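# Move wooden block from bench onto cart floor

## Task

Pick the wooden block up from the bench and put it down lying flat on the floor of the cart, at the end with the handle, next to the profiles. The drop flap must stay open, and anything already in place must still be in place at the finish. Finish with both grippers empty and clear of the cart, the robot backed away, upright and not tilted, and touching nothing.

## Robot and tools

ROBOT. A Rainbow Robotics RB-Y1: a base on two drive wheels plus two rear casters (0.58 m wide, 0.10 m ahead of the wheel axle, 0.57 m behind it; sweeps a 0.58 m radius when spinning in place), a folding torso, a head, and two 7-joint arms, each ending in a parallel gripper with a wrist camera case sticking out sideways. The base cannot move sideways.

FRAMES. Base frame: origin on the floor midway between the drive wheels, x forward, y left, z up, in metres. The left_hand and right_hand lines give each hand's point (between the finger pads, 0.03 m behind the tips) in this frame. The fingers point along the hand's -z and close along its x. Odometry frame: where the base frame was at the start. base_odometry counts wheel turns only, so slips and bumps fool it. Heading is in rad, left positive.

move. One action per call. Kinds: "base" and/or "joints" (optionally with "min_time_s" or "contact_limits"); or "target" (optionally with "min_time_s"); or "contact_limits" alone. A call without an action just reports state and images.
- base: one object {"x_m_s", "turn_rad_s", "for_s"}. These are velocities, not positions: forward speed in m/s (0, or 0.005 to 1.5 in size, negative reverses), left turn rate in rad/s (0, or 0.02 to 1.509 in size, negative turns right), applied for for_s seconds (0.1 to 5). Omitted velocities are 0. Distance is roughly speed times for_s. Acceleration is about 0.4 m/s² (turns 0.5 rad/s²), and the base can coast up to about 3 s after. The base does not stop on hitting furniture.
- joints: one object for the whole robot, keyed by joint name, each value an absolute target. Angles are in rad. Grippers (left_gripper_m, right_gripper_m) are the pad opening in metres, 0 to 0.1.
- Torso ranges: torso_squat_rad 0 to 1.2 (lowers the chest); torso_shift_rad -0.3 to 0.6 (hips forward); torso_pitch_rad -0.2 to 1.4 (bow forward); torso_yaw_rad -1.5 to 1.5 (left positive; raise both shoulder rolls outward by 0.2 or more first). Combined limits: squat+shift <= 1.52; squat-shift+pitch <= 1.57; shift+0.5 pitch-0.4 squat <= 0.7; shift+0.3 pitch-0.5 squat <= 0.39.
- Arm ranges: shoulder_pitch ±2.356 (negative swings the arm forward and up); left_shoulder_roll 0 to 3.141 and right_shoulder_roll -3.141 to 0 (outward lift); shoulder_yaw ±2.094; elbow -2.617 to 0.01 (negative bends); forearm_roll ±3.141; wrist_pitch -1.57 to 1.919; hand_roll ±2.705.
- Head: head_pan_rad ±0.523 (left positive); head_tilt_rad -0.35 to 1.57 (down positive).
- target: a single hand's absolute pose {"side": "left"|"right", "x", "y", "z" in metres in the base frame (-3 to 3), "quat_wxyz": four numbers w,x,y,z, formatted like the hand lines}. It is solved once into joint angles, so the hand travels on an arc; break long moves into short steps. It is refused while an earlier move is still running.
- min_time_s: the shortest duration, 0.1 to 8 s, for the arm, head and torso motions in this action.
- contact_limits: per gripper, a motor current cap in mA, 200 to 672.5. It lowers grip force and stays set until changed. To grip, command an opening at least 0.005 m below the object's width.
- cameras: a list from head_camera, left_wrist_camera, right_wrist_camera, all. blocking: false returns after about 0.5 s while the robot keeps moving.

wait(seconds 0 to 10, cameras) lets time pass and returns the state. It returns early once running moves settle. stop(cameras) brakes everything still moving. zoom_image(camera, region [x0,y0,x1,y1] in pixels, at most 504 wide and high) enlarges part of the latest image. The head image is 896x504 and the wrist images are 644x364. read_manual returns licence texts only. finished_scene(scene) ends the current scene; call nothing after it in the same reply.

RESULTS. The "move" line reads done or the worst status. Hand status: reached (within 10 mm and 2 degrees), short (with the error), or refused (with the reason). Joint words:
- off_target: still pushing.
- time_out: took too long, often because something blocks it.
- contact_stop: the torso hit something or could not lift the load.
- limit_stop_at_own_body_*: the self-collision guard stopped it.
- not_followed: the arm-collision check held the command.
- torque_fault: a 10 s full stop.
- limit_stop_at_motor_heat: an overheat stop.
A stop you did not command cancels later calls in that reply. Other lines:
- lidar_m: 12 ranges in 30° sectors, counter-clockwise from straight ahead, seen in a plane 0.23 m up.
- motor_effort: wheel load in percent. At rest it is normally under 30; a higher value means pushing on something.
- wheel_motors_off: 1 after a stall.
- Joint torques and external torques, wrist force and torque (raw, offset), motor temperatures, and on_its_own (things the robot did unasked).

AVOID. Arm-on-arm hits or presses. Keep the shoulder rolls about 0.5 outward when both arms reach forward. Avoid contact torque reaching the joint load limits (shoulder 65.8, elbow 33.8, wrist joints 23.5 N m; a held weight counts). Avoid fast bending or rising, heavy loads far forward, and sharp stops while bowed, all of which can tip the robot. Do not drive fast into furniture or catch the upper body on edges. Do not drop the block or let it fall, and do not release it while it is moving. Avoid long stretched holds, which overheat motors.

Each tool is called after ">>>" as name(argument=value, ...), one argument or row to a line, values as JSON.

## Session

>>> move(
)

Scene clock: 0.00 s.
Joint torques (N m): no reading
External joint torques (N m): no reading
Motor temperatures (°C): left_arm=[31 28 32 36 35 33 38] | right_arm=[34 31 32 30 36 36 34]
Wrist force (N): no reading
Wrist torque (N m): no reading
Wrist force, peak (N): no reading
base_odometry: x=+0.000 y=+0.000 heading=+0.000
lidar_m: 0.65 0.68 1.56 4.82 1.63 1.14 1.08 1.13 1.47 3.50 0.97 0.70
base_status: not commanded
joint_positions: torso_squat_rad=+0.350 torso_shift_rad=+0.000 torso_pitch_rad=+0.000 torso_yaw_rad=+0.000 left_shoulder_pitch_rad=+0.049 left_shoulder_roll_rad=+0.015 left_shoulder_yaw_rad=+0.041 left_elbow_rad=-0.149 left_forearm_roll_rad=+0.010 left_wrist_pitch_rad=-0.019 left_hand_roll_rad=+0.045 left_gripper_m=+0.099 right_shoulder_pitch_rad=-0.033 right_shoulder_roll_rad=-0.038 right_shoulder_yaw_rad=+0.024 right_elbow_rad=-0.125 right_forearm_roll_rad=-0.047 right_wrist_pitch_rad=+0.032 right_hand_roll_rad=-0.022 right_gripper_m=+0.099 head_pan_rad=+0.000 head_tilt_rad=+0.400
joint_status: not commanded
wheel_motors_off: 0
motor_effort: left_wheel=+0 right_wheel=+0
chest: x=-0.2280 y=+0.0001 z=+1.2475 quat_wxyz=(+1.000, +0.000, +0.000, +0.000) (m; base frame)
left_hand: x=-0.1861 y=+0.2354 z=+0.5638 quat_wxyz=(+0.997, +0.009, -0.062, +0.055) (m; base frame)
right_hand: x=-0.1506 y=-0.2464 z=+0.5666 quat_wxyz=(+0.998, -0.015, -0.063, -0.016) (m; base frame)
pictures: head_camera, left_wrist_camera, right_wrist_camera

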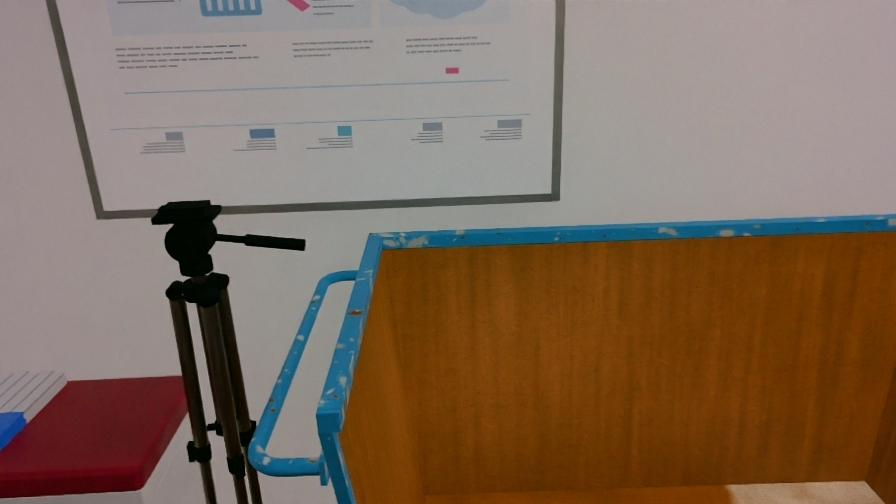

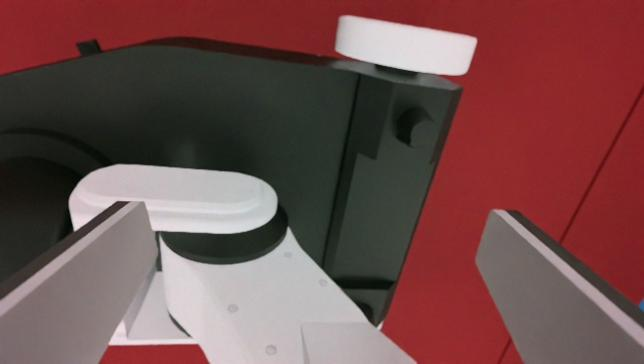

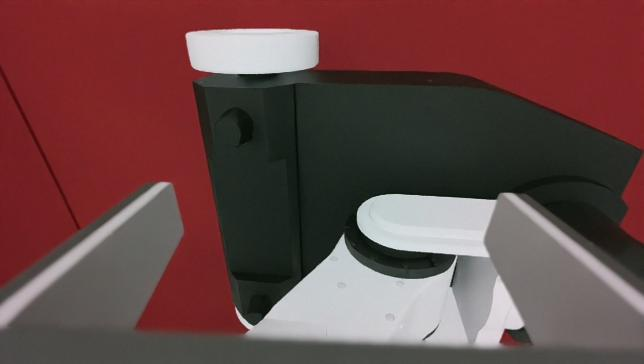

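>>> move(
  joints={"head_pan_rad":-0.5,"head_tilt_rad":0.75},
  cameras=["head_camera"],
)

>>> move(
  joints={"head_pan_rad":0.5,"head_tilt_rad":0.6},
  cameras=["head_camera"],
)

>>> move(
  joints={"head_pan_rad":0.0,"head_tilt_rad":1.0},
  cameras=["head_camera"],
)

Scene clock: 2.70 s.
Joint torques (N m): left_arm=[-0.59 -0.2 0.53 0.09 -0.11 -0.59 -0.01] | right_arm=[-2.38 -0.64 -0.33 0 -0.15 -0.27 -0.05]
External joint torques (N m): left_arm=[0.04 -0.86 0.49 0.07 -0.11 -0.24 0] | right_arm=[-0.12 0.85 -0.28 0.31 -0.19 0.02 -0.05]
Wrist force (N): left_arm=[0.0 1.3 -7.4] | right_arm=[-2.0 1.1 -5.3]
Wrist torque (N m): left_arm=[-0.28 0.09 0.11] | right_arm=[-0.13 -0.12 -0.11]
Wrist force, peak (N): left_arm=[-0.2 1.9 -8.4] | right_arm=[-2.1 1.2 -5.5]
move: done
base_odometry: x=+0.000 y=+0.000 heading=+0.000
lidar_m: 0.65 0.69 1.55 4.82 1.63 1.14 1.07 1.12 1.47 3.51 0.98 0.70
base_status: not commanded
joint_positions: torso_squat_rad=+0.350 torso_shift_rad=+0.000 torso_pitch_rad=+0.000 torso_yaw_rad=+0.000 left_shoulder_pitch_rad=+0.049 left_shoulder_roll_rad=+0.015 left_shoulder_yaw_rad=+0.041 left_elbow_rad=-0.149 left_forearm_roll_rad=+0.010 left_wrist_pitch_rad=-0.019 left_hand_roll_rad=+0.045 left_gripper_m=+0.099 right_shoulder_pitch_rad=-0.033 right_shoulder_roll_rad=-0.038 right_shoulder_yaw_rad=+0.024 right_elbow_rad=-0.125 right_forearm_roll_rad=-0.047 right_wrist_pitch_rad=+0.032 right_hand_roll_rad=-0.022 right_gripper_m=+0.099 head_pan_rad=-0.500 head_tilt_rad=+0.750
joint_status: all done
wheel_motors_off: 0
motor_effort: left_wheel=+0(1) right_wheel=+0(2)
chest: x=-0.2280 y=+0.0001 z=+1.2475 quat_wxyz=(+1.000, +0.000, +0.000, +0.000) (m; base frame)
left_hand: x=-0.1861 y=+0.2354 z=+0.5638 quat_wxyz=(+0.997, +0.009, -0.062, +0.055) (m; base frame)
right_hand: x=-0.1506 y=-0.2464 z=+0.5666 quat_wxyz=(+0.998, -0.015, -0.063, -0.016) (m; base frame)
pictures: head_camera
camera_calibration:
head_camera: T_world_to_cam=[[-0.481709, -0.87577, -0.0313537, -0.0546831], [-0.548069, 0.328992, -0.769016, 1.05187], [0.683796, -0.353258, -0.638461, 1.01028], [0, 0, 0, 1]] pos_world=[-0.140673, -0.0370551, 1.45221]

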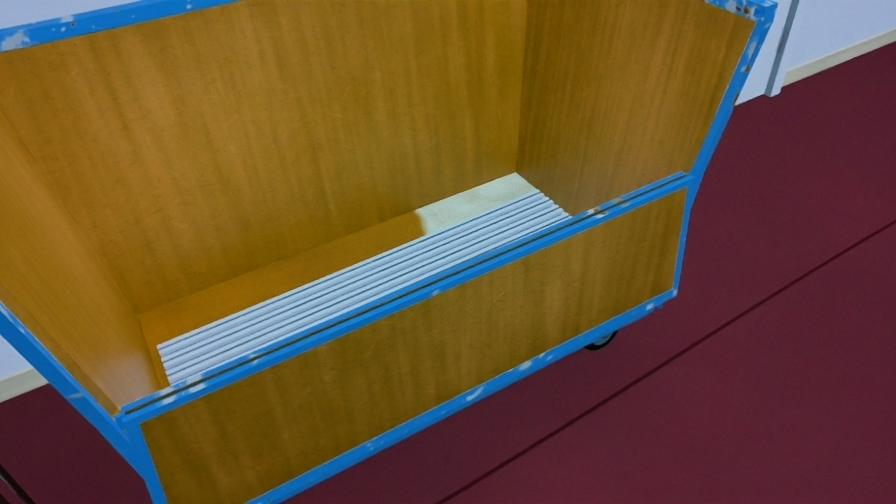

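Scene clock: 4.03 s.
Joint torques (N m): left_arm=[-1.03 -0.24 0.63 0 -0.08 -0.6 0.04] | right_arm=[-2 -0.89 -0.96 0.04 -0.01 -0.34 -0.01]
External joint torques (N m): left_arm=[-0.4 -0.9 0.58 -0.01 -0.09 -0.24 0.05] | right_arm=[0.25 0.61 -0.91 0.35 -0.05 -0.04 -0.02]
Wrist force (N): left_arm=[0.3 1.8 -8.5] | right_arm=[-1.6 1.0 -5.2]
Wrist torque (N m): left_arm=[-0.35 0.18 0.10] | right_arm=[-0.09 -0.05 -0.09]
Wrist force, peak (N): left_arm=[0.3 1.8 -8.5] | right_arm=[-1.6 1.5 -5.6]
move: done
base_odometry: x=+0.000 y=+0.000 heading=+0.000
lidar_m: 0.64 0.68 1.56 4.84 1.63 1.13 1.07 1.11 1.47 3.50 0.98 0.69
base_status: not commanded
joint_positions: torso_squat_rad=+0.350 torso_shift_rad=+0.000 torso_pitch_rad=+0.000 torso_yaw_rad=+0.000 left_shoulder_pitch_rad=+0.049 left_shoulder_roll_rad=+0.015 left_shoulder_yaw_rad=+0.041 left_elbow_rad=-0.149 left_forearm_roll_rad=+0.010 left_wrist_pitch_rad=-0.019 left_hand_roll_rad=+0.045 left_gripper_m=+0.099 right_shoulder_pitch_rad=-0.033 right_shoulder_roll_rad=-0.038 right_shoulder_yaw_rad=+0.024 right_elbow_rad=-0.125 right_forearm_roll_rad=-0.047 right_wrist_pitch_rad=+0.032 right_hand_roll_rad=-0.022 right_gripper_m=+0.099 head_pan_rad=+0.500 head_tilt_rad=+0.600
joint_status: all done
wheel_motors_off: 0
motor_effort: left_wheel=+1(1) right_wheel=+0(2)
chest: x=-0.2280 y=+0.0001 z=+1.2475 quat_wxyz=(+1.000, +0.000, +0.000, +0.000) (m; base frame)
left_hand: x=-0.1861 y=+0.2354 z=+0.5638 quat_wxyz=(+0.997, +0.009, -0.062, +0.055) (m; base frame)
right_hand: x=-0.1506 y=-0.2464 z=+0.5666 quat_wxyz=(+0.998, -0.015, -0.063, -0.016) (m; base frame)
pictures: head_camera
camera_calibration:
head_camera: T_world_to_cam=[[0.480738, -0.8763, -0.0314544, 0.143773], [-0.465929, -0.224891, -0.855765, 1.19442], [0.742833, 0.426055, -0.516407, 0.845606], [0, 0, 0, 1]] pos_world=[-0.140746, 0.0343293, 1.46335]

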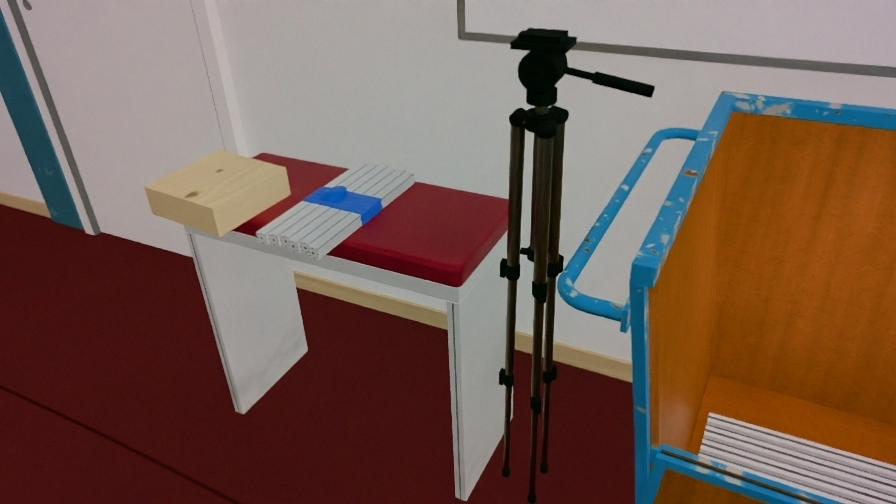

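Scene clock: 5.03 s.
Joint torques (N m): left_arm=[-1.14 -0.01 0.71 0.05 -0.04 -0.65 -0.12] | right_arm=[-2.2 -0.89 -0.47 0.1 -0.08 -0.2 -0.17]
External joint torques (N m): left_arm=[-0.51 -0.67 0.67 0.03 -0.05 -0.29 -0.11] | right_arm=[0.06 0.61 -0.43 0.41 -0.12 0.09 -0.18]
Wrist force (N): left_arm=[0.0 0.7 -7.2] | right_arm=[-1.7 1.1 -5.0]
Wrist torque (N m): left_arm=[-0.23 0.16 0.12] | right_arm=[-0.07 -0.05 -0.07]
Wrist force, peak (N): left_arm=[-0.2 1.3 -8.1] | right_arm=[-2.0 1.0 -5.6]
move: done
base_odometry: x=+0.000 y=+0.000 heading=+0.000
lidar_m: 0.65 0.68 1.55 4.83 1.62 1.14 1.07 1.12 1.47 3.50 1.00 0.69
base_status: not commanded
joint_positions: torso_squat_rad=+0.350 torso_shift_rad=+0.000 torso_pitch_rad=+0.000 torso_yaw_rad=+0.000 left_shoulder_pitch_rad=+0.049 left_shoulder_roll_rad=+0.015 left_shoulder_yaw_rad=+0.041 left_elbow_rad=-0.149 left_forearm_roll_rad=+0.010 left_wrist_pitch_rad=-0.019 left_hand_roll_rad=+0.045 left_gripper_m=+0.099 right_shoulder_pitch_rad=-0.033 right_shoulder_roll_rad=-0.038 right_shoulder_yaw_rad=+0.024 right_elbow_rad=-0.125 right_forearm_roll_rad=-0.047 right_wrist_pitch_rad=+0.032 right_hand_roll_rad=-0.022 right_gripper_m=+0.099 head_pan_rad=+0.000 head_tilt_rad=+1.000
joint_status: all done
wheel_motors_off: 0
motor_effort: left_wheel=+0(1) right_wheel=+0(2)
chest: x=-0.2280 y=+0.0001 z=+1.2475 quat_wxyz=(+1.000, +0.000, +0.000, +0.000) (m; base frame)
left_hand: x=-0.1861 y=+0.2354 z=+0.5638 quat_wxyz=(+0.997, +0.009, -0.062, +0.055) (m; base frame)
right_hand: x=-0.1506 y=-0.2464 z=+0.5666 quat_wxyz=(+0.998, -0.015, -0.063, -0.016) (m; base frame)
pictures: head_camera
camera_calibration:
head_camera: T_world_to_cam=[[-0.0105439, -0.999504, -0.0296712, 0.039991], [-0.809116, 0.0259634, -0.587076, 0.734795], [0.587555, 0.0178174, -0.808988, 1.23725], [0, 0, 0, 1]] pos_world=[-0.131995, -0.00115111, 1.43348]

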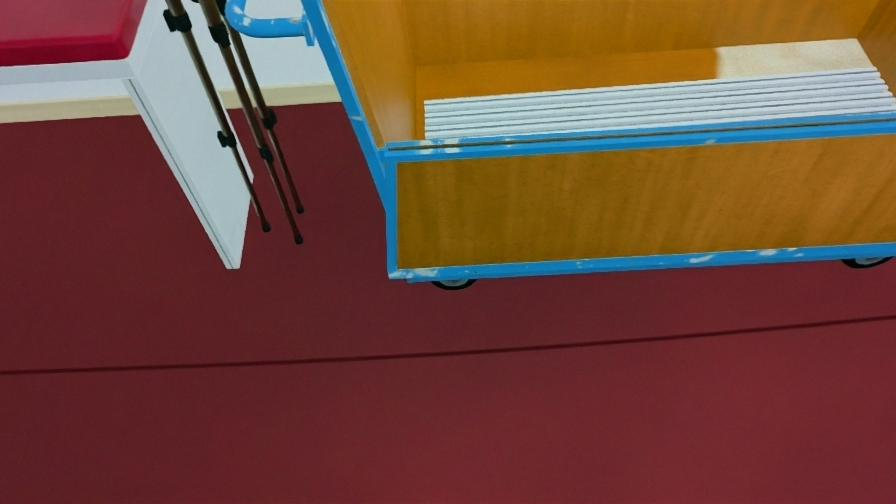

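>>> move(
  joints={"head_pan_rad":-0.2,"head_tilt_rad":0.8,"torso_squat_rad":0.0,"torso_pitch_rad":0.3},
  cameras=["head_camera"],
)

>>> zoom_image(
  camera="head_camera",
  region=[200, 0, 704, 504],
)

>>> move(
  joints={"head_pan_rad":0.5,"head_tilt_rad":0.5},
  cameras=["head_camera"],
)

>>> zoom_image(
  camera="head_camera",
  region=[0, 100, 504, 504],
)

Scene clock: 16.13 s.
Joint torques (N m): left_arm=[6.43 -0.04 1.1 3.38 -0.05 -0.01 -0.01] | right_arm=[5.95 -0.7 -0.73 3.39 -0.24 0.36 -0.06]
External joint torques (N m): left_arm=[-1.11 -0.81 0.98 0.17 -0.05 -0.25 -0.02] | right_arm=[0.13 0.64 -0.57 0.68 -0.21 0.08 -0.05]
Wrist force (N): left_arm=[2.0 1.2 -7.6] | right_arm=[0.1 1.2 -5.0]
Wrist torque (N m): left_arm=[-0.30 0.28 0.09] | right_arm=[-0.11 0.06 -0.09]
Wrist force, peak (N): left_arm=[1.3 1.1 -8.4] | right_arm=[-1.8 1.2 -5.5]
move: done
base_odometry: x=+0.000 y=+0.000 heading=+0.000
lidar_m: 0.64 0.69 1.55 4.84 1.63 1.13 1.08 1.12 1.48 3.51 0.98 0.70
base_status: not commanded
joint_positions: torso_squat_rad=+0.000 torso_shift_rad=+0.000 torso_pitch_rad=+0.300 torso_yaw_rad=+0.000 left_shoulder_pitch_rad=+0.049 left_shoulder_roll_rad=+0.015 left_shoulder_yaw_rad=+0.041 left_elbow_rad=-0.149 left_forearm_roll_rad=+0.010 left_wrist_pitch_rad=-0.019 left_hand_roll_rad=+0.045 left_gripper_m=+0.099 right_shoulder_pitch_rad=-0.033 right_shoulder_roll_rad=-0.038 right_shoulder_yaw_rad=+0.024 right_elbow_rad=-0.125 right_forearm_roll_rad=-0.047 right_wrist_pitch_rad=+0.032 right_hand_roll_rad=-0.022 right_gripper_m=+0.099 head_pan_rad=-0.200 head_tilt_rad=+0.800
joint_status: all done
wheel_motors_off: 0
motor_effort: left_wheel=+0(1) right_wheel=+1(2)
chest: x=-0.1365 y=+0.0001 z=+1.2761 quat_wxyz=(+0.989, +0.000, +0.150, +0.000) (m; base frame)
left_hand: x=-0.2986 y=+0.2354 z=+0.6106 quat_wxyz=(+0.995, +0.017, +0.088, +0.053) (m; base frame)
right_hand: x=-0.2638 y=-0.2464 z=+0.6028 quat_wxyz=(+0.996, -0.018, +0.087, -0.014) (m; base frame)
pictures: head_camera
camera_calibration:
head_camera: T_world_to_cam=[[-0.203068, -0.978698, 0.0302279, -0.0564335], [-0.845995, 0.159823, -0.508673, 0.747071], [0.493006, -0.128868, -0.860429, 1.22974], [0, 0, 0, 1]] pos_world=[0.0142897, -0.0161566, 1.43982]

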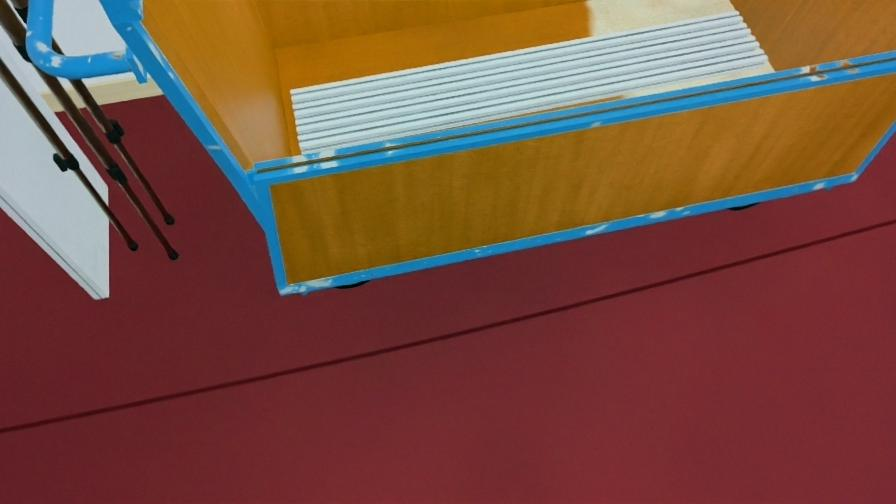

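Scaled by 1.000.

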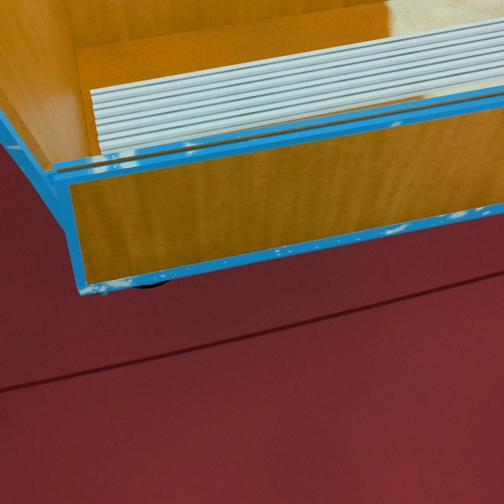

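Scene clock: 17.27 s.
Joint torques (N m): left_arm=[6.41 -0.06 0.66 3.28 -0.02 0.01 -0.04] | right_arm=[6.14 -0.88 -1.03 3.34 -0.14 0.39 0.01]
External joint torques (N m): left_arm=[-1.13 -0.83 0.54 0.08 -0.02 -0.23 -0.05] | right_arm=[0.32 0.46 -0.87 0.62 -0.1 0.12 0.02]
Wrist force (N): left_arm=[1.8 1.1 -7.0] | right_arm=[-0.3 0.9 -5.1]
Wrist torque (N m): left_arm=[-0.33 0.25 0.07] | right_arm=[-0.07 -0.02 -0.09]
Wrist force, peak (N): left_arm=[2.3 0.8 -8.0] | right_arm=[0.2 1.2 -5.5]
move: done
base_odometry: x=+0.000 y=+0.000 heading=+0.000
lidar_m: 0.65 0.68 1.55 4.84 1.62 1.13 1.07 1.12 1.48 3.50 0.97 0.70
base_status: not commanded
joint_positions: torso_squat_rad=+0.000 torso_shift_rad=+0.000 torso_pitch_rad=+0.300 torso_yaw_rad=+0.000 left_shoulder_pitch_rad=+0.049 left_shoulder_roll_rad=+0.015 left_shoulder_yaw_rad=+0.041 left_elbow_rad=-0.149 left_forearm_roll_rad=+0.010 left_wrist_pitch_rad=-0.019 left_hand_roll_rad=+0.045 left_gripper_m=+0.099 right_shoulder_pitch_rad=-0.033 right_shoulder_roll_rad=-0.038 right_shoulder_yaw_rad=+0.024 right_elbow_rad=-0.125 right_forearm_roll_rad=-0.047 right_wrist_pitch_rad=+0.032 right_hand_roll_rad=-0.022 right_gripper_m=+0.099 head_pan_rad=+0.500 head_tilt_rad=+0.500
joint_status: all done
wheel_motors_off: 0
motor_effort: left_wheel=+1(1) right_wheel=+0(2)
chest: x=-0.1365 y=+0.0001 z=+1.2761 quat_wxyz=(+0.989, +0.000, +0.150, +0.000) (m; base frame)
left_hand: x=-0.2986 y=+0.2354 z=+0.6106 quat_wxyz=(+0.995, +0.017, +0.088, +0.053) (m; base frame)
right_hand: x=-0.2638 y=-0.2464 z=+0.6028 quat_wxyz=(+0.996, -0.018, +0.087, -0.014) (m; base frame)
pictures: head_camera
camera_calibration:
head_camera: T_world_to_cam=[[0.452691, -0.874795, -0.172639, 0.276883], [-0.638305, -0.182739, -0.747779, 1.10801], [0.622606, 0.448709, -0.64111, 0.916617], [0, 0, 0, 1]] pos_world=[0.0112149, 0.0333981, 1.464]

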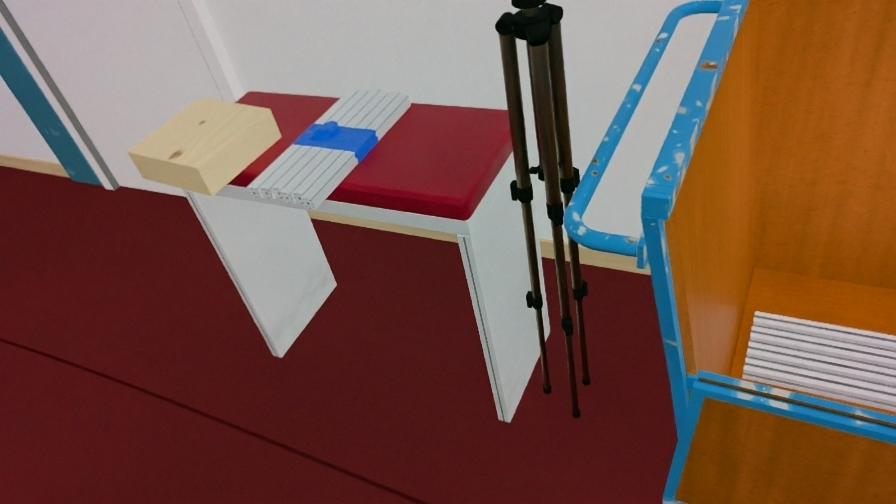

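Scaled by 1.000.

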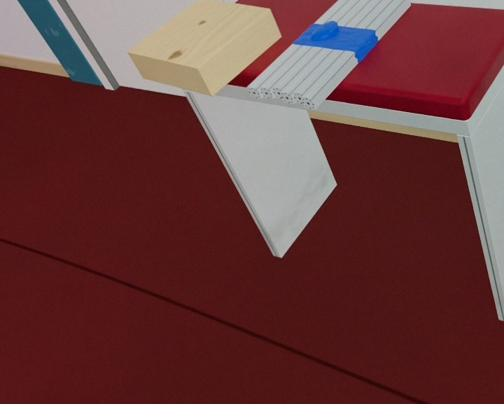

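>>> move(
  base={"turn_rad_s":0.8,"for_s":1.964},
  joints={"head_pan_rad":0,"torso_pitch_rad":0,"torso_squat_rad":0.6,"head_tilt_rad":0.6},
)

>>> move(
  base={"x_m_s":0.5,"for_s":3.0},
)

>>> move(
  base={"turn_rad_s":-0.8,"for_s":1.964},
  cameras=["head_camera"],
)

Scene clock: 31.07 s.
Joint torques (N m): left_arm=[-0.77 -0.21 0.74 0.22 -0.09 -0.52 -0.04] | right_arm=[-2.16 -0.75 -0.74 -0.07 -0.12 -0.31 -0.1]
External joint torques (N m): left_arm=[-0.14 -0.88 0.7 0.21 -0.1 -0.17 -0.03] | right_arm=[0.09 0.74 -0.69 0.24 -0.16 -0.01 -0.1]
Wrist force (N): left_arm=[-0.4 1.7 -7.8] | right_arm=[-1.3 1.3 -4.9]
Wrist torque (N m): left_arm=[-0.36 0.12 0.08] | right_arm=[-0.11 -0.01 -0.07]
Wrist force, peak (N): left_arm=[-0.8 1.1 -8.5] | right_arm=[-1.8 0.6 -5.6]
move: done
base_odometry: x=+0.000 y=+0.000 heading=+1.573
lidar_m: 5.03 1.62 1.13 1.08 1.10 1.48 3.66 0.97 0.70 0.66 1.02 1.55
base_status: done (sent for 1.97 of 1.97 s)
joint_positions: torso_squat_rad=+0.600 torso_shift_rad=+0.000 torso_pitch_rad=+0.000 torso_yaw_rad=+0.000 left_shoulder_pitch_rad=+0.049 left_shoulder_roll_rad=+0.015 left_shoulder_yaw_rad=+0.041 left_elbow_rad=-0.149 left_forearm_roll_rad=+0.010 left_wrist_pitch_rad=-0.019 left_hand_roll_rad=+0.045 left_gripper_m=+0.099 right_shoulder_pitch_rad=-0.033 right_shoulder_roll_rad=-0.038 right_shoulder_yaw_rad=+0.024 right_elbow_rad=-0.125 right_forearm_roll_rad=-0.047 right_wrist_pitch_rad=+0.032 right_hand_roll_rad=-0.022 right_gripper_m=+0.099 head_pan_rad=+0.000 head_tilt_rad=+0.600
joint_status: all done
wheel_motors_off: 0
motor_effort: left_wheel=+6(39) right_wheel=+19(43)
chest: x=-0.2281 y=+0.0001 z=+1.1677 quat_wxyz=(+1.000, +0.000, +0.000, +0.000) (m; base frame)
left_hand: x=-0.1861 y=+0.2354 z=+0.4840 quat_wxyz=(+0.997, +0.009, -0.062, +0.055) (m; base frame)
right_hand: x=-0.1505 y=-0.2464 z=+0.4868 quat_wxyz=(+0.998, -0.015, -0.063, -0.016) (m; base frame)
pictures: none

Scene clock: 35.43 s.
Joint torques (N m): left_arm=[-0.25 -0.31 0.99 0.03 -0.12 -0.72 0.07] | right_arm=[-1.83 -0.85 -0.57 0.18 -0.01 -0.08 -0.09]
External joint torques (N m): left_arm=[0.38 -0.97 0.95 0.02 -0.12 -0.36 0.07] | right_arm=[0.42 0.64 -0.52 0.49 -0.05 0.21 -0.09]
Wrist force (N): left_arm=[0.0 1.5 -8.0] | right_arm=[-1.9 1.0 -5.1]
Wrist torque (N m): left_arm=[-0.32 0.15 0.11] | right_arm=[-0.07 -0.06 -0.09]
Wrist force, peak (N): left_arm=[-0.1 1.0 -8.3] | right_arm=[-2.1 0.6 -5.6]
move: done
base_odometry: x=-0.004 y=+1.500 heading=+1.574
lidar_m: 4.12 1.70 1.21 1.13 1.16 1.55 2.71 1.23 1.26 0.84 1.44 1.91
base_status: done (sent for 3 of 3 s)
joint_positions: torso_squat_rad=+0.600 torso_shift_rad=+0.000 torso_pitch_rad=+0.000 torso_yaw_rad=+0.000 left_shoulder_pitch_rad=+0.049 left_shoulder_roll_rad=+0.015 left_shoulder_yaw_rad=+0.041 left_elbow_rad=-0.149 left_forearm_roll_rad=+0.010 left_wrist_pitch_rad=-0.019 left_hand_roll_rad=+0.045 left_gripper_m=+0.099 right_shoulder_pitch_rad=-0.033 right_shoulder_roll_rad=-0.038 right_shoulder_yaw_rad=+0.024 right_elbow_rad=-0.125 right_forearm_roll_rad=-0.047 right_wrist_pitch_rad=+0.032 right_hand_roll_rad=-0.022 right_gripper_m=+0.099 head_pan_rad=+0.000 head_tilt_rad=+0.600
joint_status: not commanded
wheel_motors_off: 0
motor_effort: left_wheel=+16(52) right_wheel=-15(54)
chest: x=-0.2279 y=+0.0001 z=+1.1677 quat_wxyz=(+1.000, +0.000, +0.000, +0.000) (m; base frame)
left_hand: x=-0.1861 y=+0.2354 z=+0.4840 quat_wxyz=(+0.997, +0.009, -0.062, +0.055) (m; base frame)
right_hand: x=-0.1505 y=-0.2464 z=+0.4868 quat_wxyz=(+0.998, -0.015, -0.063, -0.016) (m; base frame)
pictures: none

Scene clock: 39.33 s.
Joint torques (N m): left_arm=[-0.66 -0.33 0.75 0.09 -0.04 -0.56 -0.17] | right_arm=[-1.72 -1.01 -0.49 0.24 -0.2 -0.19 0.05]
External joint torques (N m): left_arm=[-0.04 -0.99 0.71 0.08 -0.05 -0.21 -0.17] | right_arm=[0.53 0.48 -0.44 0.55 -0.24 0.1 0.04]
Wrist force (N): left_arm=[0.3 0.9 -7.0] | right_arm=[-1.2 0.6 -4.7]
Wrist torque (N m): left_arm=[-0.24 0.15 0.08] | right_arm=[-0.01 -0.02 -0.08]
Wrist force, peak (N): left_arm=[0.4 2.1 -8.2] | right_arm=[-2.4 1.0 -5.4]
move: done
base_odometry: x=-0.004 y=+1.500 heading=+0.001
lidar_m: 0.81 1.43 1.89 4.12 1.72 1.20 1.14 1.18 1.55 3.70 1.23 1.23
base_status: done (sent for 1.97 of 1.97 s)
joint_positions: torso_squat_rad=+0.600 torso_shift_rad=+0.000 torso_pitch_rad=+0.000 torso_yaw_rad=+0.000 left_shoulder_pitch_rad=+0.049 left_shoulder_roll_rad=+0.015 left_shoulder_yaw_rad=+0.041 left_elbow_rad=-0.149 left_forearm_roll_rad=+0.010 left_wrist_pitch_rad=-0.019 left_hand_roll_rad=+0.045 left_gripper_m=+0.099 right_shoulder_pitch_rad=-0.033 right_shoulder_roll_rad=-0.038 right_shoulder_yaw_rad=+0.024 right_elbow_rad=-0.125 right_forearm_roll_rad=-0.047 right_wrist_pitch_rad=+0.032 right_hand_roll_rad=-0.022 right_gripper_m=+0.099 head_pan_rad=+0.000 head_tilt_rad=+0.600
joint_status: not commanded
wheel_motors_off: 0
motor_effort: left_wheel=+22(42) right_wheel=+3(50)
chest: x=-0.2280 y=+0.0001 z=+1.1677 quat_wxyz=(+1.000, +0.000, +0.000, +0.000) (m; base frame)
left_hand: x=-0.1861 y=+0.2354 z=+0.4840 quat_wxyz=(+0.997, +0.009, -0.062, +0.055) (m; base frame)
right_hand: x=-0.1505 y=-0.2464 z=+0.4868 quat_wxyz=(+0.998, -0.015, -0.063, -0.016) (m; base frame)
pictures: head_camera
camera_calibration:
head_camera: T_world_to_cam=[[0.00192793, -0.999502, -0.0314856, 0.0425661], [-0.516691, 0.0259615, -0.855778, 1.11568], [0.85617, 0.0179182, -0.516384, 0.827733], [0, 0, 0, 1]] pos_world=[-0.132298, -0.00125137, 1.38355]

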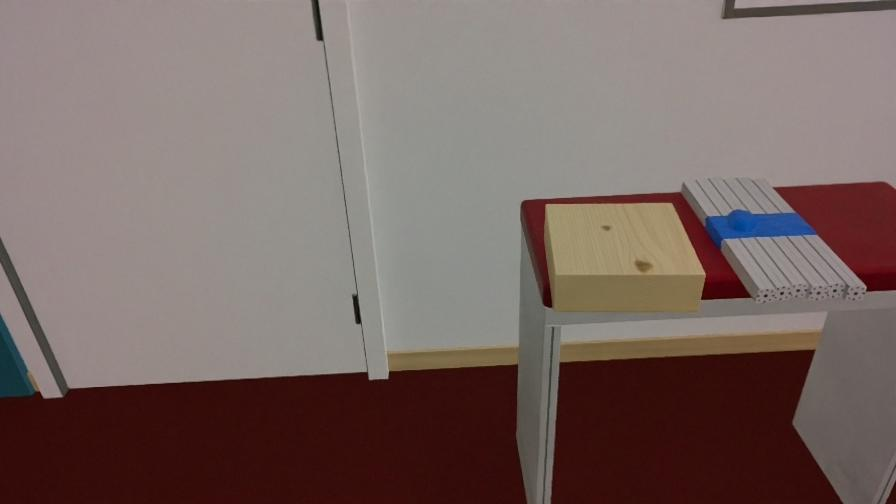

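>>> move(
  joints={"torso_squat_rad":1.0,"head_tilt_rad":0.75,"head_pan_rad":-0.2,"right_shoulder_roll_rad":-0.2,"right_elbow_rad":-1.0},
)

>>> move(
  target={"side":"right","x":0.33,"y":-0.275,"z":0.738,"quat_wxyz":[0.7071,0,-0.7071,0]},
  min_time_s=2,
)

>>> move(
  base={"x_m_s":0.3,"for_s":1.0},
  cameras=["head_camera","right_wrist_camera"],
)

Scene clock: 46.90 s.
Joint torques (N m): left_arm=[-0.56 -0.37 0.88 0.04 -0.08 -0.56 0] | right_arm=[-8.84 -4.28 -2.63 -8.36 0.02 -1.67 0.13]
External joint torques (N m): left_arm=[0.07 -1.03 0.84 0.03 -0.09 -0.2 0] | right_arm=[0.68 0.84 -0.76 -0.53 -0.18 -0.06 0.09]
Wrist force (N): left_arm=[0.1 1.1 -8.0] | right_arm=[-6.0 1.6 -2.0]
Wrist torque (N m): left_arm=[-0.27 0.18 0.09] | right_arm=[-0.16 -0.29 -0.11]
Wrist force, peak (N): left_arm=[0.1 1.9 -8.4] | right_arm=[-5.8 1.4 -5.0]
move: done
base_odometry: x=-0.004 y=+1.500 heading=+0.001
lidar_m: 0.83 1.45 1.88 4.12 1.71 1.20 1.14 1.18 1.57 3.72 1.21 1.23
base_status: not commanded
joint_positions: torso_squat_rad=+1.000 torso_shift_rad=+0.000 torso_pitch_rad=+0.000 torso_yaw_rad=+0.000 left_shoulder_pitch_rad=+0.049 left_shoulder_roll_rad=+0.015 left_shoulder_yaw_rad=+0.041 left_elbow_rad=-0.149 left_forearm_roll_rad=+0.010 left_wrist_pitch_rad=-0.019 left_hand_roll_rad=+0.045 left_gripper_m=+0.099 right_shoulder_pitch_rad=-0.033 right_shoulder_roll_rad=-0.200 right_shoulder_yaw_rad=+0.024 right_elbow_rad=-1.000 right_forearm_roll_rad=-0.047 right_wrist_pitch_rad=+0.032 right_hand_roll_rad=-0.022 right_gripper_m=+0.099 head_pan_rad=-0.200 head_tilt_rad=+0.750
joint_status: all done
wheel_motors_off: 0
motor_effort: left_wheel=+21(22) right_wheel=+4(6)
chest: x=-0.2281 y=+0.0001 z=+0.9681 quat_wxyz=(+1.000, +0.000, +0.000, +0.000) (m; base frame)
left_hand: x=-0.1861 y=+0.2354 z=+0.2845 quat_wxyz=(+0.997, +0.009, -0.062, +0.055) (m; base frame)
right_hand: x=+0.2099 y=-0.3184 z=+0.4999 quat_wxyz=(+0.875, -0.064, -0.479, +0.031) (m; base frame)
pictures: none

Scene clock: 49.23 s.
Joint torques (N m): left_arm=[-0.72 -0.19 0.99 0.09 -0.07 -0.65 0.03] | right_arm=[-15.31 -2.74 -4.01 -11.25 -0.09 -2.1 -0.3]
External joint torques (N m): left_arm=[-0.09 -0.85 0.95 0.08 -0.07 -0.3 0.04] | right_arm=[-1.89 1.91 -2 -1.43 -0.32 -0.2 -0.35]
Wrist force (N): left_arm=[0.0 1.2 -7.6] | right_arm=[-7.8 0.2 0.9]
Wrist torque (N m): left_arm=[-0.31 0.19 0.09] | right_arm=[-0.09 -0.47 0.02]
Wrist force, peak (N): left_arm=[0.1 1.6 -8.3] | right_arm=[-7.8 0.4 1.5]
move: done
base_odometry: x=-0.004 y=+1.500 heading=+0.001
lidar_m: 0.82 1.43 1.91 4.13 1.71 1.19 1.12 1.18 1.55 3.71 1.22 1.23
base_status: not commanded
joint_positions: torso_squat_rad=+1.000 torso_shift_rad=+0.000 torso_pitch_rad=+0.000 torso_yaw_rad=+0.000 left_shoulder_pitch_rad=+0.049 left_shoulder_roll_rad=+0.015 left_shoulder_yaw_rad=+0.041 left_elbow_rad=-0.149 left_forearm_roll_rad=+0.010 left_wrist_pitch_rad=-0.019 left_hand_roll_rad=+0.045 left_gripper_m=+0.099 right_shoulder_pitch_rad=-0.157 right_shoulder_roll_rad=-0.187 right_shoulder_yaw_rad=-0.016 right_elbow_rad=-1.350 right_forearm_roll_rad=-0.120 right_wrist_pitch_rad=-0.067 right_hand_roll_rad=-0.067 right_gripper_m=+0.099 head_pan_rad=-0.200 head_tilt_rad=+0.750
joint_status: all done
wheel_motors_off: 0
motor_effort: left_wheel=+21(22) right_wheel=+4(6)
chest: x=-0.2281 y=+0.0001 z=+0.9681 quat_wxyz=(+1.000, +0.000, +0.000, +0.000) (m; base frame)
left_hand: x=-0.1861 y=+0.2354 z=+0.2845 quat_wxyz=(+0.997, +0.009, -0.062, +0.055) (m; base frame)
right_hand: x=+0.3293 y=-0.2749 z=+0.7377 quat_wxyz=(+0.707, +0.001, -0.707, +0.001) (m; base frame)
right_hand_status: reached (checked arc, planned for 2.0 s): 1 mm and 0.1 deg off.
pictures: none

Scene clock: 51.33 s.
Joint torques (N m): left_arm=[-0.2 -0.06 0.93 0.17 0.05 -0.61 0.03] | right_arm=[-14.45 -3.19 -4.36 -11.19 -0.08 -2.06 -0.3]
External joint torques (N m): left_arm=[0.43 -0.73 0.89 0.15 0.04 -0.26 0.04] | right_arm=[-1.03 1.46 -2.35 -1.36 -0.31 -0.17 -0.35]
Wrist force (N): left_arm=[0.5 0.6 -7.8] | right_arm=[-7.2 0.7 1.6]
Wrist torque (N m): left_arm=[-0.25 0.19 0.10] | right_arm=[-0.20 -0.41 0.04]
Wrist force, peak (N): left_arm=[0.5 1.0 -8.4] | right_arm=[-7.7 0.7 1.4]
move: done
base_odometry: x=+0.296 y=+1.500 heading=+0.001
lidar_m: 0.53 1.11 1.49 3.64 2.16 1.51 1.43 1.49 1.95 1.53 1.02 0.55
base_status: done (sent for 1 of 1 s)
joint_positions: torso_squat_rad=+1.000 torso_shift_rad=+0.000 torso_pitch_rad=+0.000 torso_yaw_rad=+0.000 left_shoulder_pitch_rad=+0.049 left_shoulder_roll_rad=+0.015 left_shoulder_yaw_rad=+0.041 left_elbow_rad=-0.149 left_forearm_roll_rad=+0.010 left_wrist_pitch_rad=-0.019 left_hand_roll_rad=+0.045 left_gripper_m=+0.099 right_shoulder_pitch_rad=-0.158 right_shoulder_roll_rad=-0.187 right_shoulder_yaw_rad=-0.016 right_elbow_rad=-1.350 right_forearm_roll_rad=-0.120 right_wrist_pitch_rad=-0.067 right_hand_roll_rad=-0.067 right_gripper_m=+0.099 head_pan_rad=-0.200 head_tilt_rad=+0.750
joint_status: not commanded
wheel_motors_off: 0
motor_effort: left_wheel=-8(49) right_wheel=+10(42)
chest: x=-0.2279 y=+0.0001 z=+0.9681 quat_wxyz=(+1.000, +0.000, +0.000, +0.000) (m; base frame)
left_hand: x=-0.1860 y=+0.2354 z=+0.2845 quat_wxyz=(+0.997, +0.009, -0.062, +0.055) (m; base frame)
right_hand: x=+0.3294 y=-0.2748 z=+0.7377 quat_wxyz=(+0.707, +0.001, -0.707, +0.001) (m; base frame)
pictures: head_camera, right_wrist_camera
camera_calibration:
head_camera: T_world_to_cam=[[-0.201342, -0.979019, -0.0313462, -0.0057414], [-0.620937, 0.152319, -0.768919, 0.821975], [0.757561, -0.135352, -0.638578, 0.847133], [0, 0, 0, 1]] pos_world=[-0.132516, -0.0161627, 1.17281]
right_wrist_camera: T_world_to_cam=[[0.0271453, -0.0289631, -0.999212, 0.718953], [-0.508308, 0.860303, -0.0387457, 0.459482], [0.860747, 0.508959, 0.00863098, -0.077881], [0, 0, 0, 1]] pos_world=[0.281078, -0.334832, 0.736862]

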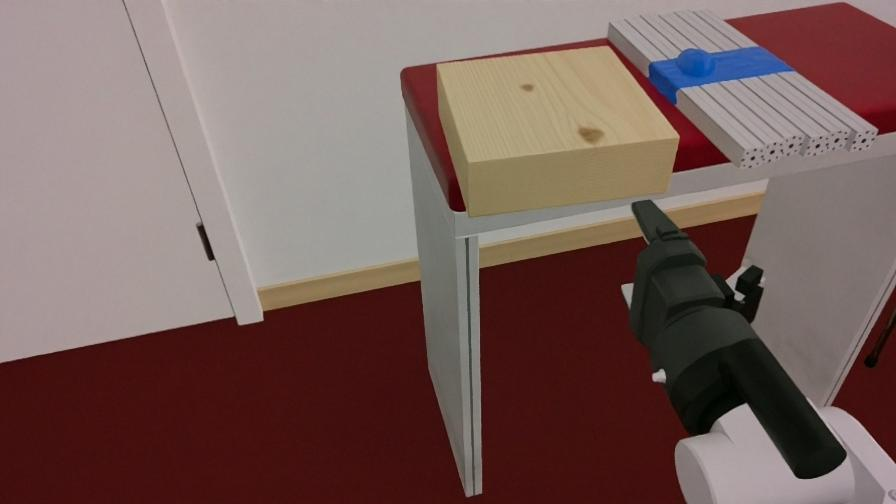

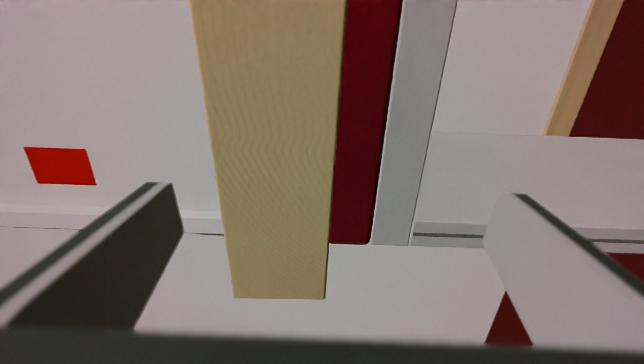

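>>> move(
  target={"side":"right","x":0.38,"y":-0.26,"z":0.766,"quat_wxyz":[0.7071,0,-0.7071,0]},
  min_time_s=1.5,
  cameras=["head_camera","right_wrist_camera"],
)

Scene clock: 60.93 s.
Joint torques (N m): left_arm=[-0.23 -0.08 0.55 0.2 -0.12 -0.59 -0.14] | right_arm=[-18.86 -3.21 -3.58 -10.34 0.34 -1.83 0.3]
External joint torques (N m): left_arm=[0.4 -0.74 0.51 0.19 -0.12 -0.24 -0.13] | right_arm=[-2.37 1.66 -2.2 -0.36 0.11 0.06 0.25]
Wrist force (N): left_arm=[-0.1 0.8 -7.5] | right_arm=[-6.8 0.1 1.0]
Wrist torque (N m): left_arm=[-0.21 0.13 0.07] | right_arm=[-0.11 -0.36 -0.18]
Wrist force, peak (N): left_arm=[0.5 1.2 -8.9] | right_arm=[-7.8 0.1 1.3]
move: done
base_odometry: x=+0.296 y=+1.500 heading=+0.001
lidar_m: 0.53 1.10 1.50 3.66 2.16 1.52 1.43 1.49 1.95 1.53 1.03 0.51
base_status: not commanded
joint_positions: torso_squat_rad=+1.000 torso_shift_rad=+0.000 torso_pitch_rad=+0.000 torso_yaw_rad=+0.000 left_shoulder_pitch_rad=+0.049 left_shoulder_roll_rad=+0.015 left_shoulder_yaw_rad=+0.041 left_elbow_rad=-0.149 left_forearm_roll_rad=+0.010 left_wrist_pitch_rad=-0.019 left_hand_roll_rad=+0.045 left_gripper_m=+0.099 right_shoulder_pitch_rad=-0.349 right_shoulder_roll_rad=-0.155 right_shoulder_yaw_rad=-0.068 right_elbow_rad=-1.211 right_forearm_roll_rad=-0.105 right_wrist_pitch_rad=-0.017 right_hand_roll_rad=-0.039 right_gripper_m=+0.099 head_pan_rad=-0.200 head_tilt_rad=+0.750
joint_status: all done
wheel_motors_off: 0
motor_effort: left_wheel=-8(9) right_wheel=+10(11)
chest: x=-0.2279 y=+0.0001 z=+0.9681 quat_wxyz=(+1.000, +0.000, +0.000, +0.000) (m; base frame)
left_hand: x=-0.1860 y=+0.2354 z=+0.2845 quat_wxyz=(+0.997, +0.009, -0.062, +0.055) (m; base frame)
right_hand: x=+0.3798 y=-0.2600 z=+0.7658 quat_wxyz=(+0.707, +0.000, -0.707, +0.000) (m; base frame)
right_hand_status: reached (checked arc, planned for 1.5 s): 0 mm and 0.0 deg off.
pictures: head_camera, right_wrist_camera
camera_calibration:
head_camera: T_world_to_cam=[[-0.201342, -0.979019, -0.0313462, -0.0057414], [-0.620937, 0.152319, -0.768919, 0.821975], [0.757561, -0.135352, -0.638578, 0.847133], [0, 0, 0, 1]] pos_world=[-0.132516, -0.0161627, 1.17281]
right_wrist_camera: T_world_to_cam=[[0.0256316, -0.0292792, -0.999243, 0.746612], [-0.50679, 0.861221, -0.0382347, 0.472814], [0.861688, 0.507386, 0.00723608, -0.12869], [0, 0, 0, 1]] pos_world=[0.331371, -0.320041, 0.765056]

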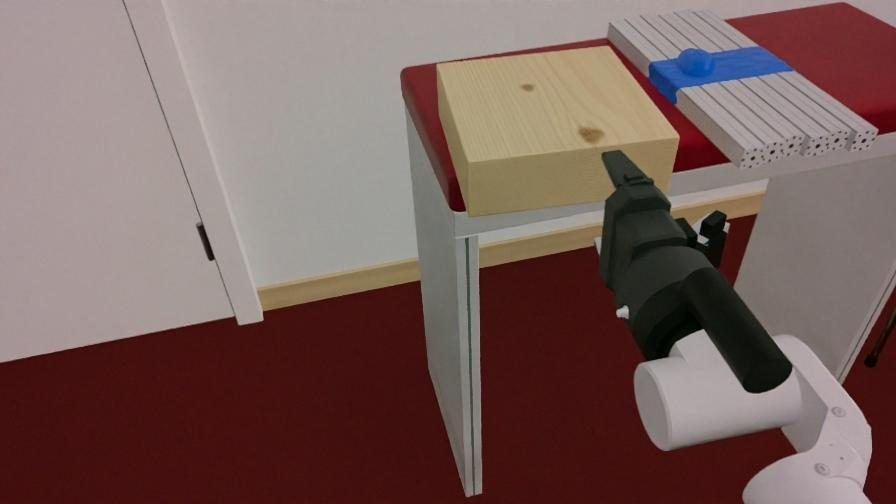

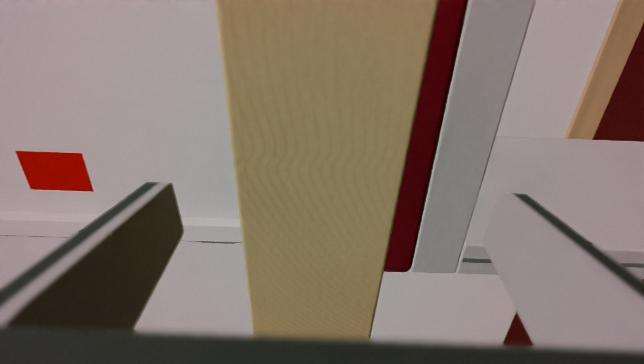

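>>> move(
  target={"side":"right","x":0.452,"y":-0.26,"z":0.769,"quat_wxyz":[0.7071,0,-0.7071,0]},
  min_time_s=1.5,
  cameras=["head_camera","right_wrist_camera"],
)

>>> zoom_image(
  camera="head_camera",
  region=[400, 50, 800, 300],
)

Scene clock: 65.73 s.
Joint torques (N m): left_arm=[-0.62 -0.07 0.78 0.22 0.02 -0.56 -0.16] | right_arm=[-23.03 -7.91 -2.78 -9.64 -0.14 -1.83 -0.27]
External joint torques (N m): left_arm=[0.01 -0.74 0.74 0.21 0.02 -0.21 -0.16] | right_arm=[-1.56 -0.51 -1.93 -0.37 -0.33 0.07 -0.32]
Wrist force (N): left_arm=[0.1 1.6 -7.4] | right_arm=[-7.4 0.3 1.2]
Wrist torque (N m): left_arm=[-0.35 0.15 0.07] | right_arm=[-0.12 -0.43 0.05]
Wrist force, peak (N): left_arm=[0.5 1.4 -8.5] | right_arm=[0.5 -0.9 12.5]
move: done
base_odometry: x=+0.296 y=+1.500 heading=+0.000
lidar_m: 0.53 1.10 1.50 3.64 2.14 1.53 1.44 1.49 1.96 1.52 1.01 0.53
base_status: not commanded
joint_positions: torso_squat_rad=+1.000 torso_shift_rad=+0.000 torso_pitch_rad=+0.000 torso_yaw_rad=+0.000 left_shoulder_pitch_rad=+0.049 left_shoulder_roll_rad=+0.015 left_shoulder_yaw_rad=+0.041 left_elbow_rad=-0.149 left_forearm_roll_rad=+0.010 left_wrist_pitch_rad=-0.019 left_hand_roll_rad=+0.045 left_gripper_m=+0.099 right_shoulder_pitch_rad=-0.755 right_shoulder_roll_rad=-0.213 right_shoulder_yaw_rad=-0.086 right_elbow_rad=-0.554 right_forearm_roll_rad=-0.121 right_wrist_pitch_rad=-0.263 right_hand_roll_rad=-0.074 right_gripper_m=+0.099 head_pan_rad=-0.200 head_tilt_rad=+0.750
joint_status: all done
wheel_motors_off: 0
motor_effort: left_wheel=-9(10) right_wheel=+10(14)
chest: x=-0.2281 y=+0.0001 z=+0.9681 quat_wxyz=(+1.000, +0.000, +0.000, +0.000) (m; base frame)
left_hand: x=-0.1860 y=+0.2354 z=+0.2845 quat_wxyz=(+0.997, +0.009, -0.062, +0.055) (m; base frame)
right_hand: x=+0.4511 y=-0.2601 z=+0.7694 quat_wxyz=(+0.710, -0.001, -0.704, -0.001) (m; base frame)
right_hand_status: reached (checked arc, planned for 1.5 s): 1 mm and 0.5 deg off.
pictures: head_camera, right_wrist_camera
camera_calibration:
head_camera: T_world_to_cam=[[-0.201391, -0.979005, -0.0314766, -0.00563473], [-0.620701, 0.152412, -0.769091, 0.822085], [0.757741, -0.13535, -0.638364, 0.847057], [0, 0, 0, 1]] pos_world=[-0.132716, -0.0161624, 1.17281]
right_wrist_camera: T_world_to_cam=[[0.0182405, -0.0298463, -0.999388, 0.751764], [-0.504842, 0.862503, -0.0349725, 0.50603], [0.863019, 0.505171, 0.000664783, -0.186197], [0, 0, 0, 1]] pos_world=[0.402445, -0.319954, 0.769125]

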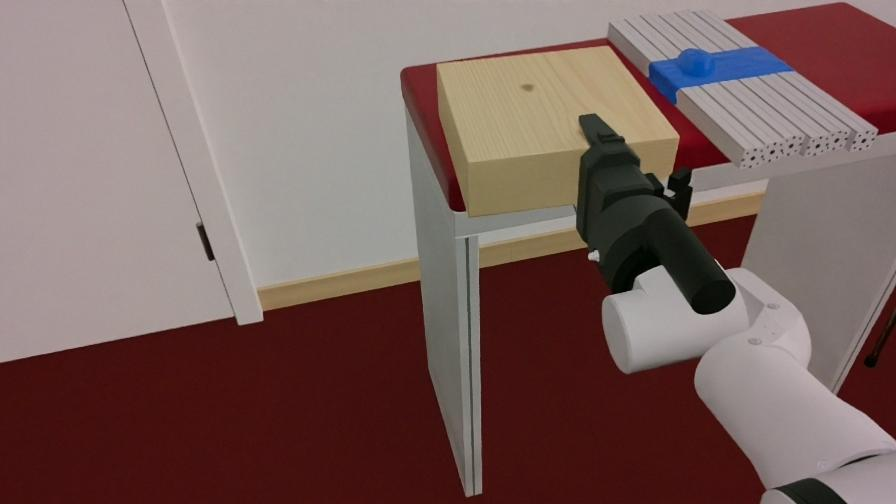

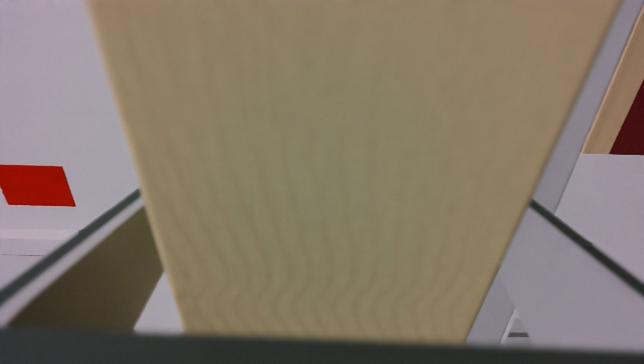

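Scaled by 1.260 from the camera's 896x504 image, which has a finer 1280x720 frame.

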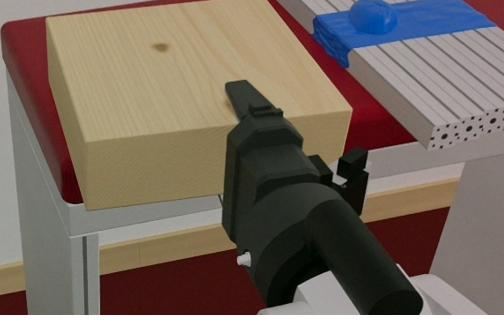

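>>> move(
  joints={"right_gripper_m":0.055},
  cameras=["right_wrist_camera"],
)

Scene clock: 67.87 s.
Joint torques (N m): left_arm=[-0.48 -0.26 0.74 0.06 -0.1 -0.59 -0.04] | right_arm=[-22.44 -7.23 -2.69 -8.93 -0.08 -0.87 -0.26]
External joint torques (N m): left_arm=[0.15 -0.92 0.7 0.04 -0.11 -0.24 -0.04] | right_arm=[-0.97 0.17 -1.84 0.35 -0.27 1.02 -0.31]
Wrist force (N): left_arm=[0.1 1.0 -8.0] | right_arm=[-4.6 0.8 3.6]
Wrist torque (N m): left_arm=[-0.25 0.15 0.11] | right_arm=[-0.16 -0.78 -0.07]
Wrist force, peak (N): left_arm=[0.3 1.3 -8.6] | right_arm=[-7.8 0.5 1.5]
move: off_target
base_odometry: x=+0.296 y=+1.500 heading=+0.000
lidar_m: 0.52 1.10 1.50 3.67 2.16 1.51 1.43 1.49 1.95 1.53 1.03 0.53
base_status: not commanded
joint_positions: torso_squat_rad=+1.000 torso_shift_rad=+0.000 torso_pitch_rad=+0.000 torso_yaw_rad=+0.000 left_shoulder_pitch_rad=+0.049 left_shoulder_roll_rad=+0.015 left_shoulder_yaw_rad=+0.041 left_elbow_rad=-0.149 left_forearm_roll_rad=+0.010 left_wrist_pitch_rad=-0.019 left_hand_roll_rad=+0.045 left_gripper_m=+0.099 right_shoulder_pitch_rad=-0.755 right_shoulder_roll_rad=-0.213 right_shoulder_yaw_rad=-0.086 right_elbow_rad=-0.555 right_forearm_roll_rad=-0.121 right_wrist_pitch_rad=-0.263 right_hand_roll_rad=-0.074 right_gripper_m=+0.075 head_pan_rad=-0.200 head_tilt_rad=+0.750
joint_status: right_gripper_m off_target (ended at +0.075, target +0.055)
wheel_motors_off: 0
motor_effort: left_wheel=-9(10) right_wheel=+10(13)
chest: x=-0.2281 y=+0.0001 z=+0.9681 quat_wxyz=(+1.000, +0.000, +0.000, +0.000) (m; base frame)
left_hand: x=-0.1860 y=+0.2354 z=+0.2845 quat_wxyz=(+0.997, +0.009, -0.062, +0.055) (m; base frame)
right_hand: x=+0.4512 y=-0.2601 z=+0.7696 quat_wxyz=(+0.710, -0.001, -0.704, -0.001) (m; base frame)
pictures: right_wrist_camera
camera_calibration:
right_wrist_camera: T_world_to_cam=[[0.0187363, -0.0299076, -0.999377, 0.751637], [-0.504823, 0.862502, -0.0352759, 0.506311], [0.863019, 0.505169, 0.001062, -0.186591], [0, 0, 0, 1]] pos_world=[0.402546, -0.319954, 0.769227]

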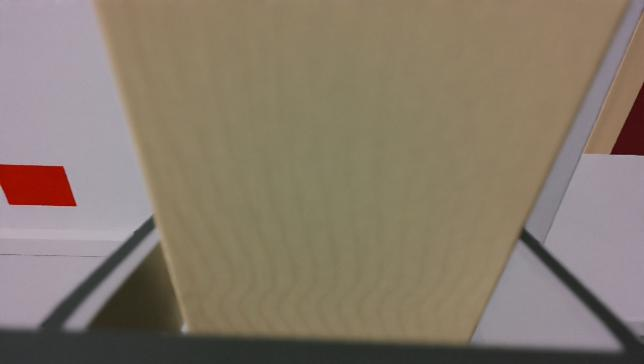

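>>> move(
  base={"x_m_s":-0.06,"for_s":1.0},
  cameras=["head_camera"],
)

Scene clock: 70.30 s.
Joint torques (N m): left_arm=[-1.18 -0.08 0.83 0.05 0.01 -0.64 -0.01] | right_arm=[-21.8 -7.62 -2.84 -10.36 0.07 -1.99 0.1]
External joint torques (N m): left_arm=[-0.56 -0.75 0.79 0.03 0.01 -0.29 0] | right_arm=[-0.34 -0.22 -2 -1.08 -0.12 -0.11 0.05]
Wrist force (N): left_arm=[0.1 1.6 -7.3] | right_arm=[-9.2 0.1 -1.1]
Wrist torque (N m): left_arm=[-0.32 0.21 0.07] | right_arm=[-0.29 -1.08 -0.25]
Wrist force, peak (N): left_arm=[0.6 1.2 -8.5] | right_arm=[-11.3 0.7 -2.8]
move: done
base_odometry: x=+0.236 y=+1.500 heading=+0.001
lidar_m: 0.58 1.18 1.59 3.84 2.07 1.44 1.36 1.43 1.88 1.78 1.07 1.20
base_status: done (sent for 1 of 1 s)
joint_positions: torso_squat_rad=+1.000 torso_shift_rad=+0.000 torso_pitch_rad=+0.000 torso_yaw_rad=+0.000 left_shoulder_pitch_rad=+0.049 left_shoulder_roll_rad=+0.015 left_shoulder_yaw_rad=+0.041 left_elbow_rad=-0.149 left_forearm_roll_rad=+0.010 left_wrist_pitch_rad=-0.019 left_hand_roll_rad=+0.045 left_gripper_m=+0.099 right_shoulder_pitch_rad=-0.755 right_shoulder_roll_rad=-0.213 right_shoulder_yaw_rad=-0.086 right_elbow_rad=-0.554 right_forearm_roll_rad=-0.121 right_wrist_pitch_rad=-0.263 right_hand_roll_rad=-0.074 right_gripper_m=+0.075 head_pan_rad=-0.200 head_tilt_rad=+0.750
joint_status: not commanded
wheel_motors_off: 0
motor_effort: left_wheel=+5(29) right_wheel=-5(21)
chest: x=-0.2280 y=+0.0001 z=+0.9681 quat_wxyz=(+1.000, +0.000, +0.000, +0.000) (m; base frame)
left_hand: x=-0.1862 y=+0.2354 z=+0.2845 quat_wxyz=(+0.997, +0.009, -0.062, +0.055) (m; base frame)
right_hand: x=+0.4512 y=-0.2601 z=+0.7694 quat_wxyz=(+0.710, -0.001, -0.704, -0.001) (m; base frame)
pictures: head_camera
camera_calibration:
head_camera: T_world_to_cam=[[-0.201336, -0.97902, -0.0313742, -0.0057279], [-0.620828, 0.152317, -0.769007, 0.822031], [0.757652, -0.13535, -0.63847, 0.847095], [0, 0, 0, 1]] pos_world=[-0.132616, -0.0161627, 1.17281]

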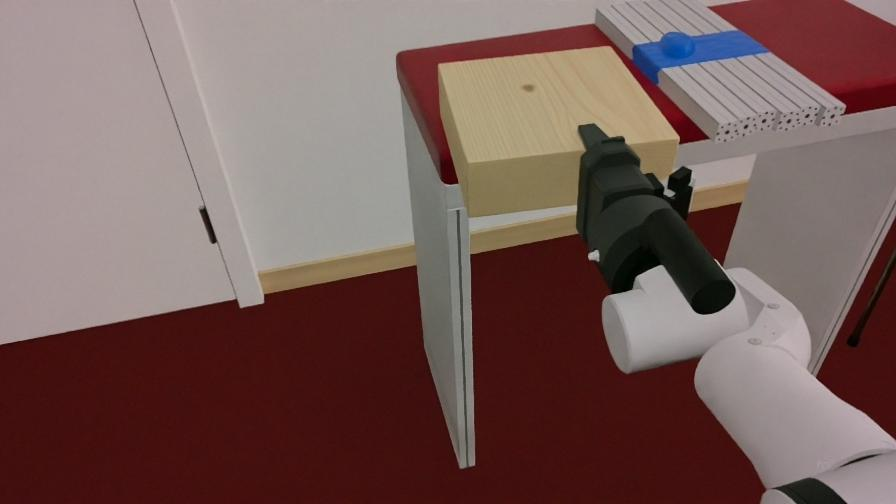

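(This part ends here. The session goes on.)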